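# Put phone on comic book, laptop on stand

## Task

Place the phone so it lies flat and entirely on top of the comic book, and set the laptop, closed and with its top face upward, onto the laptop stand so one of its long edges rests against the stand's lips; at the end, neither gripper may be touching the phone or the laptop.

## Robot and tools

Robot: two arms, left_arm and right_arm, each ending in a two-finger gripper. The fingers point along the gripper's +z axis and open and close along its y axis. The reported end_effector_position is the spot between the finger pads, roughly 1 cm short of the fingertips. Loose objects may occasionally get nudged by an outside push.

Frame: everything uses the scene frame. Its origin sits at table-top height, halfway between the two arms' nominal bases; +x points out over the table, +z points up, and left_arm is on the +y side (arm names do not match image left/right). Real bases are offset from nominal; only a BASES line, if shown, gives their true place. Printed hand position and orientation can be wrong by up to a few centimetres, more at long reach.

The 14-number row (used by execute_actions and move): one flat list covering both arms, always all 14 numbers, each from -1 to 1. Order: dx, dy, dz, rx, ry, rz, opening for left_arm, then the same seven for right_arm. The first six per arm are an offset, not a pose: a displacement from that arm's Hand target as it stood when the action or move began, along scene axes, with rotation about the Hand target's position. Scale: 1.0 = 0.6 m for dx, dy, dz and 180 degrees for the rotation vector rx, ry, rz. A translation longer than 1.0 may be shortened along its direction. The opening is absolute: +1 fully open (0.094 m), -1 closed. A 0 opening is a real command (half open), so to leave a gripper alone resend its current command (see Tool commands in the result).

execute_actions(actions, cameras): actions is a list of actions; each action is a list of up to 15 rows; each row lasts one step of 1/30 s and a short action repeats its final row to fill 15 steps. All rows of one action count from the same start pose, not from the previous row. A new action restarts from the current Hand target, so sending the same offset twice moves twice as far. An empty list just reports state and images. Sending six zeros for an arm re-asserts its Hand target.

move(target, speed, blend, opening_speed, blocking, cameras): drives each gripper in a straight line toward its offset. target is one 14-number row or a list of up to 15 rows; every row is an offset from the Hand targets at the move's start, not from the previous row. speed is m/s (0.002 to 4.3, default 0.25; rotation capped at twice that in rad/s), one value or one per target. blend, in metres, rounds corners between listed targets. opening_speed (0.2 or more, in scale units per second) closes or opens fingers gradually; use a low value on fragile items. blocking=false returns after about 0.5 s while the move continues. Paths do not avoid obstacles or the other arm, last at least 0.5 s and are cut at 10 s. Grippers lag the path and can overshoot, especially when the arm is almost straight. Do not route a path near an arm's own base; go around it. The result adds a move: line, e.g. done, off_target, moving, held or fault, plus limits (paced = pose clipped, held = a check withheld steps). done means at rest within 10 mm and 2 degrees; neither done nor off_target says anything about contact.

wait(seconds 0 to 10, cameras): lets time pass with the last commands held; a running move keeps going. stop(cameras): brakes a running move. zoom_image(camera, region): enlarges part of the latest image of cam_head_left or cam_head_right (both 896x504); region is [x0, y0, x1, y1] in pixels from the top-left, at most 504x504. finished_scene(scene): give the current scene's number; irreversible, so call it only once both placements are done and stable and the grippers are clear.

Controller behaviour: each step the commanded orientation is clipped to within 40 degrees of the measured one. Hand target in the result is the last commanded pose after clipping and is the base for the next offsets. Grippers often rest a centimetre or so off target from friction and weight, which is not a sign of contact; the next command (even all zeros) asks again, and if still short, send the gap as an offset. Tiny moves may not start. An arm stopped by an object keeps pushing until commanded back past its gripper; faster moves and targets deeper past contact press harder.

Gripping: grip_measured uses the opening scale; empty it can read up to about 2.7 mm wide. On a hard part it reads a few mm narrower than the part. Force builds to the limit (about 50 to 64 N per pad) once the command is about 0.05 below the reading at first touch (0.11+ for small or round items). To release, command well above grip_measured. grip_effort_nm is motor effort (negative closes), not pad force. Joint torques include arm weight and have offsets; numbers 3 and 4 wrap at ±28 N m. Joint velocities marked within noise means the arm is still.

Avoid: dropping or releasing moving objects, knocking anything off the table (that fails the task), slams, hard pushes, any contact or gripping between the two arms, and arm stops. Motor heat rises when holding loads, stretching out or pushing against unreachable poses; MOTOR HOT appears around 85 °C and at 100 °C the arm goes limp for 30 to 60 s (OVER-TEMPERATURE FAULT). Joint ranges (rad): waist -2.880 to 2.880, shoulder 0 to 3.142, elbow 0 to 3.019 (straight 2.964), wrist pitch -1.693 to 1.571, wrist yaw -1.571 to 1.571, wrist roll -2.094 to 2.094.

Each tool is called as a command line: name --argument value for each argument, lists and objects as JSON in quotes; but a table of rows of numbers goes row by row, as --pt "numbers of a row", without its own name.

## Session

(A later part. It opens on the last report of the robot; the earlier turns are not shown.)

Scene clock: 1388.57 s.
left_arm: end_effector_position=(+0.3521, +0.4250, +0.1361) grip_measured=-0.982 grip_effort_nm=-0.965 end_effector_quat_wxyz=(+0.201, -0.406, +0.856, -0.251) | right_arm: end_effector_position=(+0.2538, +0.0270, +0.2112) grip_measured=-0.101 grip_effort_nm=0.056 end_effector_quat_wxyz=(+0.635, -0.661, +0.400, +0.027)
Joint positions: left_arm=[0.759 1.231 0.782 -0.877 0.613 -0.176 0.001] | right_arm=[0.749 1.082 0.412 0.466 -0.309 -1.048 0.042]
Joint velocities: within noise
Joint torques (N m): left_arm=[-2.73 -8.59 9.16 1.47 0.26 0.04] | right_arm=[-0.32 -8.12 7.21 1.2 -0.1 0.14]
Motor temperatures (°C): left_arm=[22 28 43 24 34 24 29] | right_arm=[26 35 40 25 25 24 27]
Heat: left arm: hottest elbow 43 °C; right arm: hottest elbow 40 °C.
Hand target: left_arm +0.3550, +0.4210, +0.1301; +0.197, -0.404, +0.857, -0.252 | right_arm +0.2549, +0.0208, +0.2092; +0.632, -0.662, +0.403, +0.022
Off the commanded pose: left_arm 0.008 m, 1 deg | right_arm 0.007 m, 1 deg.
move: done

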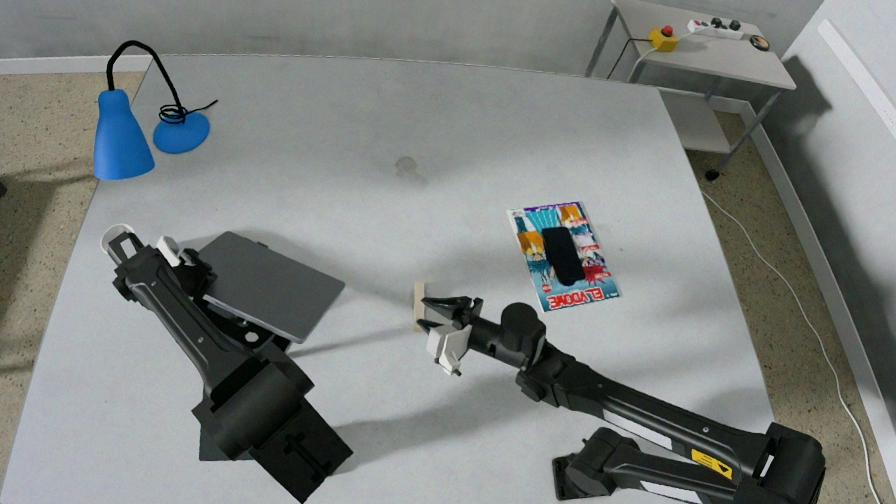

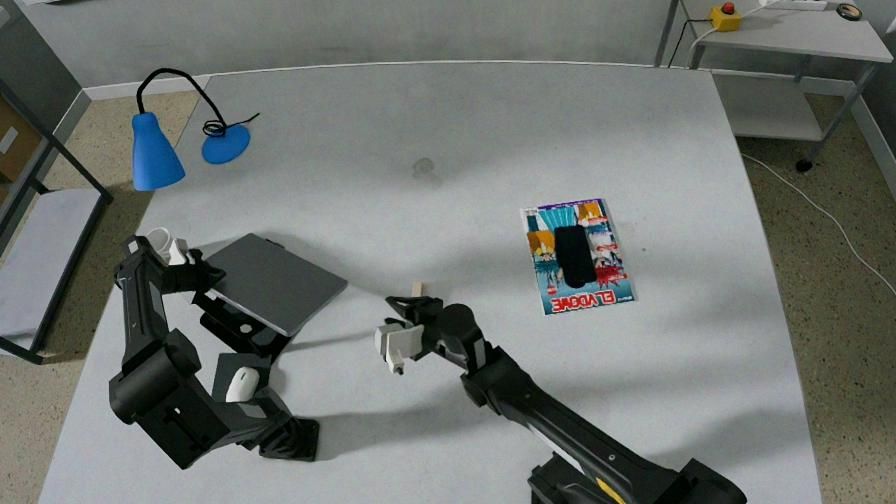

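move --pt "-0.1 0.045 0.03 0 0 0 -1 0 0 0 0 0 0 -0.1" --pt "-0.1 0.04 -0.05 0 0 0 -1 0 0 0 0 0 0 -0.1" --speed 0.08

zoom_image --camera "cam_head_left" --region '[130, 220, 330, 350]'

zoom_image --camera "cam_head_right" --region '[130, 220, 330, 350]'

Scene clock: 1393.23 s.
left_arm: end_effector_position=(+0.3040, +0.4483, +0.1292) grip_measured=-0.982 grip_effort_nm=-0.969 end_effector_quat_wxyz=(+0.224, -0.394, +0.856, -0.249) | right_arm: end_effector_position=(+0.2538, +0.0270, +0.2112) grip_measured=-0.101 grip_effort_nm=0.051 end_effector_quat_wxyz=(+0.635, -0.661, +0.400, +0.027)
Joint positions: left_arm=[0.933 1.208 0.738 -0.939 0.667 0.044 0.001] | right_arm=[0.749 1.082 0.412 0.466 -0.309 -1.048 0.042]
Joint velocities: within noise
Joint torques (N m): left_arm=[-1.08 -6.24 6.38 1.16 -0.41 0.13] | right_arm=[-0.38 -8.18 7.24 1.21 -0.1 0.14]
Motor temperatures (°C): left_arm=[22 27 43 24 34 24 29] | right_arm=[26 34 40 25 25 24 27]
Heat: left arm: hottest elbow 43 °C; right arm: hottest elbow 40 °C.
Hand target: left_arm +0.2950, +0.4452, +0.1003; +0.197, -0.404, +0.857, -0.252 | right_arm +0.2549, +0.0208, +0.2092; +0.632, -0.662, +0.403, +0.022
Off the commanded pose: left_arm 0.031 m, 3 deg | right_arm 0.007 m, 1 deg.
move: off_target (left_arm)

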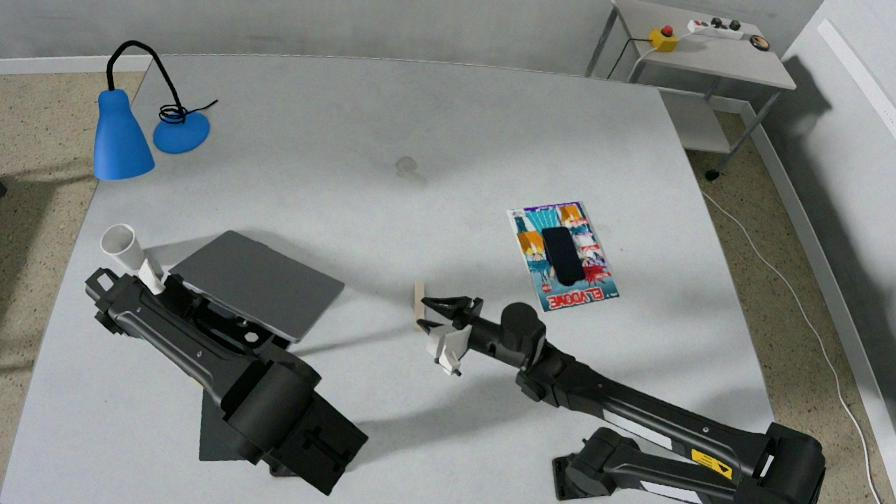

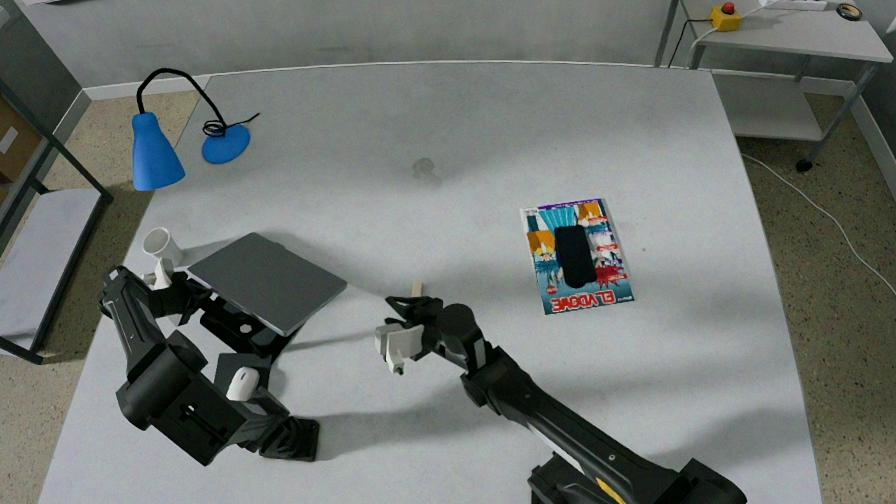

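Scaled by 2.520.

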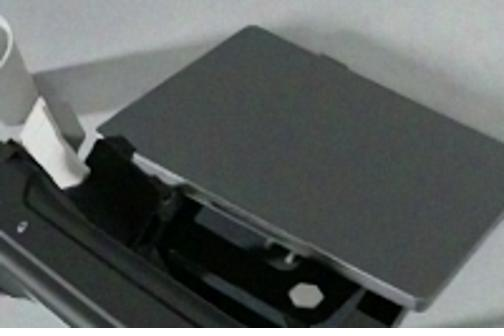

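Scaled by 2.520.

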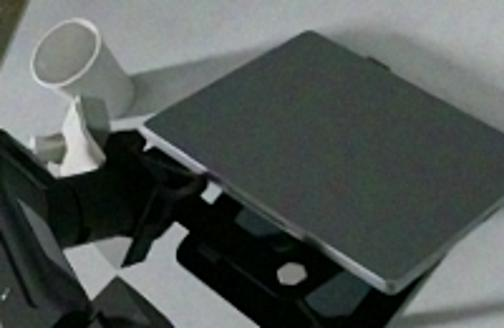

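move --pt "0.04 -0.015 0.015 0 0 0 -1 0 0 0 0 0 0 -0.1" --speed 0.03

zoom_image --camera "cam_head_left" --region '[130, 220, 330, 350]'

zoom_image --camera "cam_head_right" --region '[130, 220, 330, 350]'

Scene clock: 1397.77 s.
left_arm: end_effector_position=(+0.3129, +0.4508, +0.1268) grip_measured=-0.982 grip_effort_nm=-0.969 end_effector_quat_wxyz=(+0.222, -0.411, +0.852, -0.237) | right_arm: end_effector_position=(+0.2538, +0.0270, +0.2112) grip_measured=-0.101 grip_effort_nm=0.056 end_effector_quat_wxyz=(+0.635, -0.661, +0.400, +0.027)
Joint positions: left_arm=[0.903 1.211 0.738 -0.892 0.635 -0.034 0.001] | right_arm=[0.749 1.082 0.412 0.466 -0.309 -1.048 0.042]
Joint velocities: within noise
Joint torques (N m): left_arm=[-4.95 -5.36 8.35 0.94 0.34 -0.03] | right_arm=[-0.5 -8.12 7.23 1.2 -0.1 0.14]
Motor temperatures (°C): left_arm=[22 27 42 24 34 24 29] | right_arm=[26 34 40 25 25 24 26]
Heat: left arm: hottest elbow 42 °C; right arm: hottest elbow 40 °C.
Hand target: left_arm +0.3190, +0.4362, +0.1093; +0.197, -0.404, +0.857, -0.252 | right_arm +0.2549, +0.0208, +0.2092; +0.632, -0.662, +0.403, +0.022
Off the commanded pose: left_arm 0.024 m, 3 deg | right_arm 0.007 m, 1 deg.
move: off_target (left_arm)

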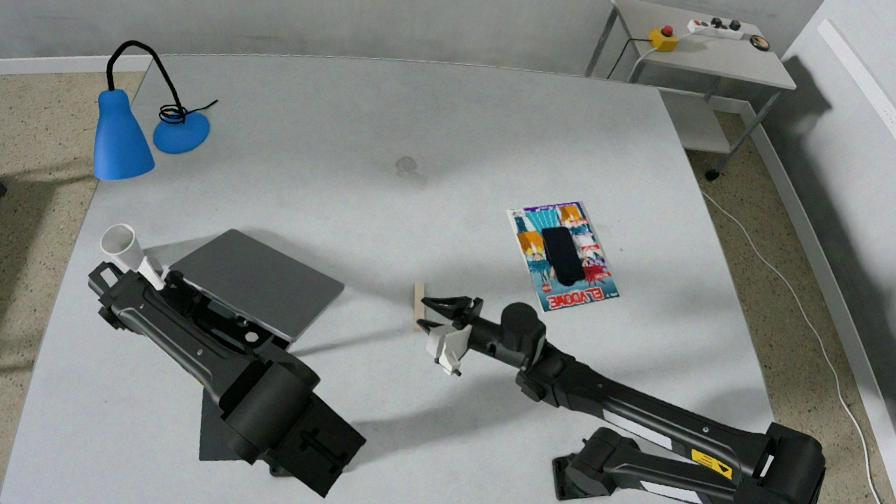

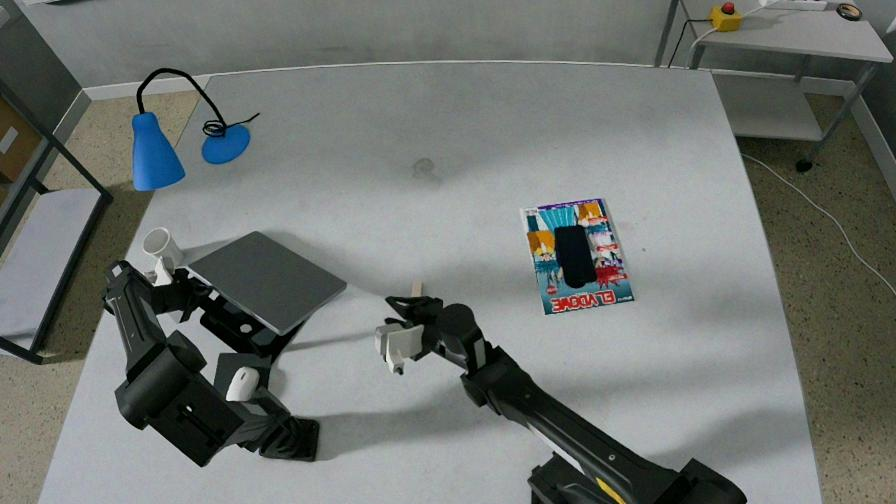

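Scaled by 2.520.

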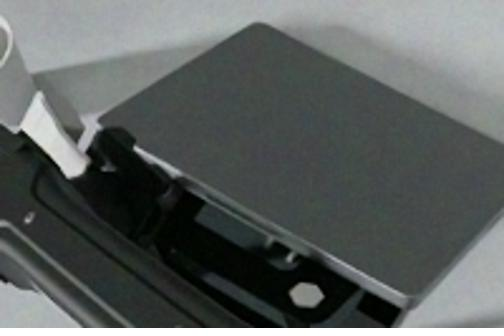

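Scaled by 2.520.

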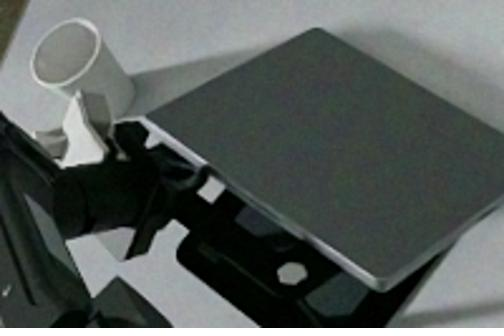

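move --pt "-0.06 0.035 0.05 0 0 0 -1 0 0 0 0 0 0 -0.1" --pt "-0.15 0.1 0.25 0 0 0 -1 0 0 0 0 0 0 -0.1" --pt "-0.4 0.5 0.42 0 0 0.2 -1 0 0 0 0 0 0 -0.1" --speed '[0.06,0.15,0.25]' --blend 0.02

zoom_image --camera "cam_head_left" --region '[140, 210, 360, 350]'

zoom_image --camera "cam_head_right" --region '[140, 210, 360, 350]'

Scene clock: 1404.87 s.
left_arm: end_effector_position=(+0.0835, +0.7229, +0.3385) grip_measured=-0.982 grip_effort_nm=-0.969 end_effector_quat_wxyz=(-0.257, +0.652, -0.687, +0.192) | right_arm: end_effector_position=(+0.2538, +0.0270, +0.2112) grip_measured=-0.101 grip_effort_nm=0.051 end_effector_quat_wxyz=(+0.635, -0.661, +0.400, +0.027)
Joint positions: left_arm=[1.651 1.573 1.678 -1.67 0.652 0.161 0.001] | right_arm=[0.749 1.082 0.412 0.466 -0.309 -1.048 0.042]
Joint velocities: within noise
Joint torques (N m): left_arm=[-0.5 -14.62 17.02 0.17 0.27 0] | right_arm=[-0.38 -8.12 7.23 1.21 -0.1 0.15]
Motor temperatures (°C): left_arm=[22 27 43 24 33 24 29] | right_arm=[26 34 40 25 25 24 26]
Heat: left arm: hottest elbow 43 °C; right arm: hottest elbow 40 °C.
Hand target: left_arm +0.0790, +0.7362, +0.3611; -0.265, +0.649, -0.690, +0.179 | right_arm +0.2549, +0.0208, +0.2092; +0.632, -0.662, +0.403, +0.022
Off the commanded pose: left_arm 0.027 m, 2 deg | right_arm 0.007 m, 1 deg.
joint sent to its limit (left arm) — joint 4 (wrist pitch), lower limit. The joint targets still meet the commanded pose.
move: off_target (left_arm)

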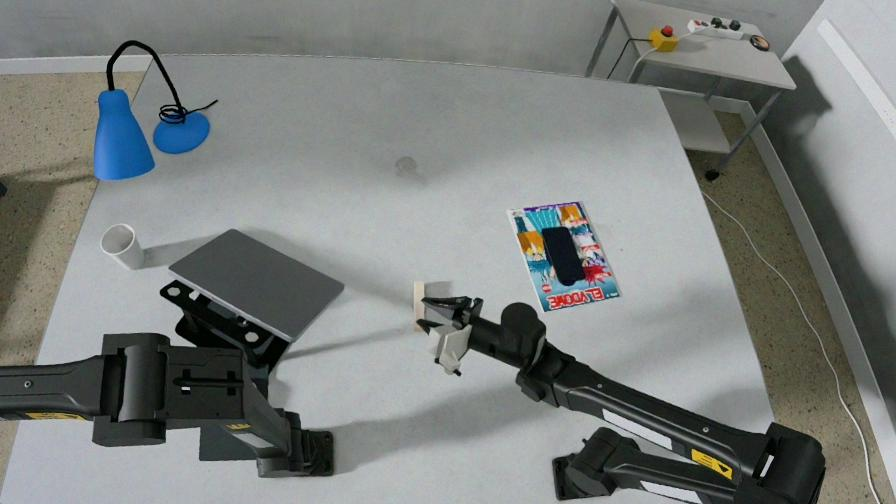

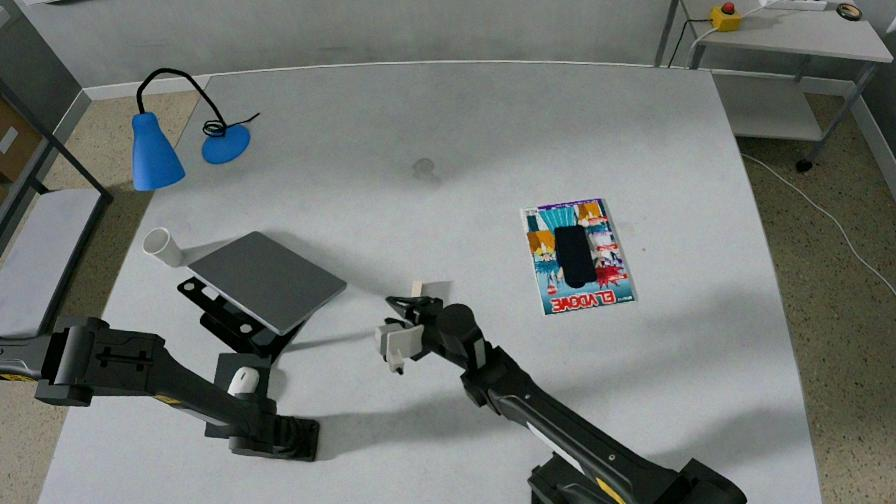

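Scaled by 2.291.

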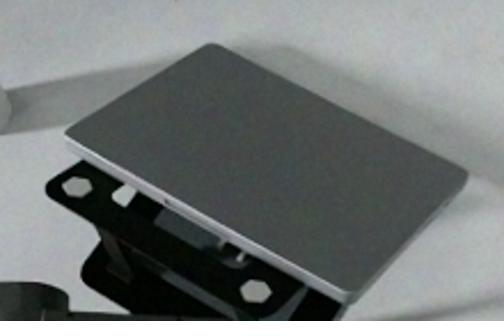

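Scaled by 2.291.

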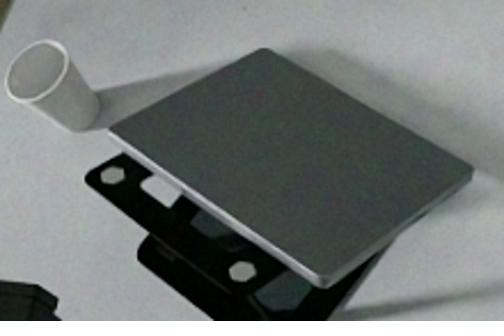

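zoom_image --camera "cam_head_right" --region '[245, 220, 355, 290]'

zoom_image --camera "cam_head_left" --region '[225, 215, 355, 295]'

Scaled by 4.582.

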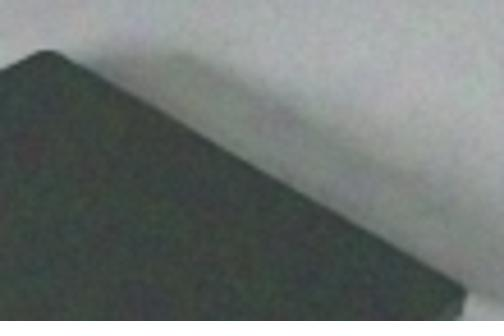

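Scaled by 3.877.

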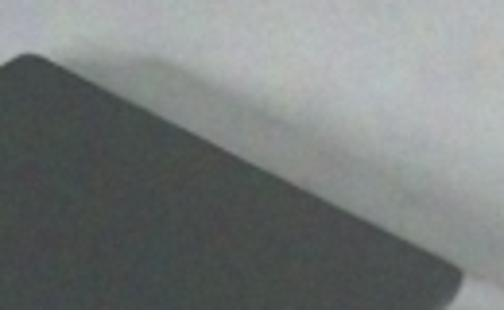

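wait --seconds 1

finished_scene --scene 1

Scene clock: 1427.07 s.
left_arm: end_effector_position=(+0.0835, +0.7229, +0.3385) grip_measured=-0.982 grip_effort_nm=-0.965 end_effector_quat_wxyz=(-0.257, +0.652, -0.687, +0.192) | right_arm: end_effector_position=(+0.2538, +0.0270, +0.2112) grip_measured=-0.101 grip_effort_nm=0.056 end_effector_quat_wxyz=(+0.635, -0.661, +0.400, +0.027)
Joint positions: left_arm=[1.651 1.573 1.678 -1.67 0.652 0.16 0.001] | right_arm=[0.749 1.082 0.412 0.466 -0.309 -1.048 0.042]
Joint velocities: within noise
Joint torques (N m): left_arm=[-1.61 -14.92 16.98 -0.1 0.28 -0.05] | right_arm=[-0.38 -8.18 7.23 1.18 -0.1 0.14]
Motor temperatures (°C): left_arm=[22 27 48 24 33 24 29] | right_arm=[26 34 40 25 25 24 26]
Heat: left arm: hottest elbow 48 °C; right arm: hottest elbow 40 °C.
Hand target: left_arm +0.0790, +0.7363, +0.3611; -0.265, +0.649, -0.690, +0.178 | right_arm +0.2549, +0.0208, +0.2092; +0.632, -0.662, +0.403, +0.022
Tool commands: left_gripper/opening=-1.0 right_gripper/opening=-0.1
Off the commanded pose: left_arm 0.027 m, 2 deg | right_arm 0.007 m, 1 deg.
wait: 1.00 s; at rest from the start

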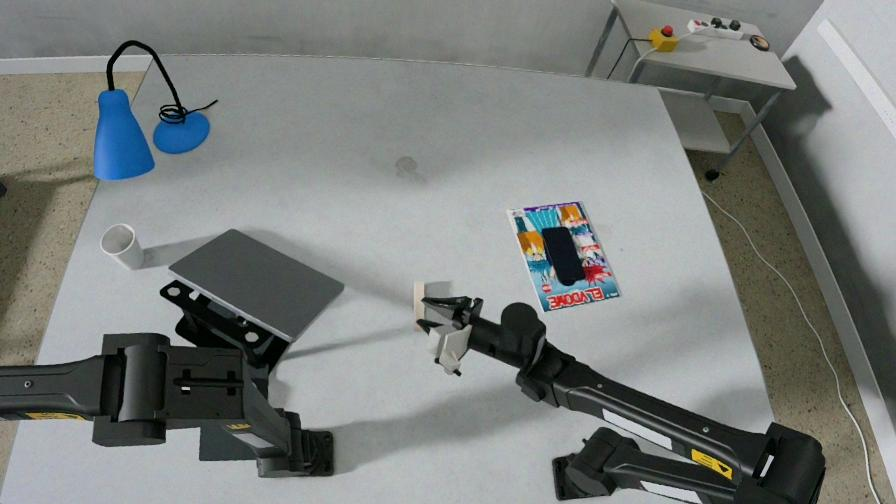

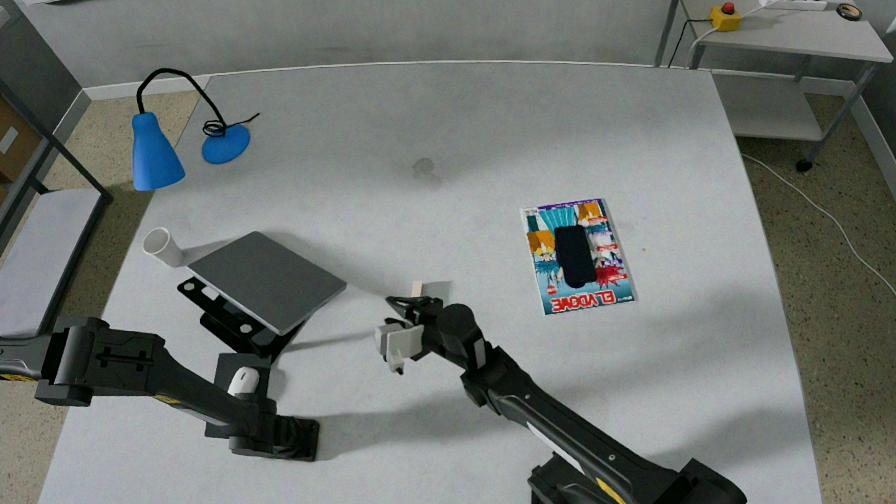

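The scene is finished: the task was done.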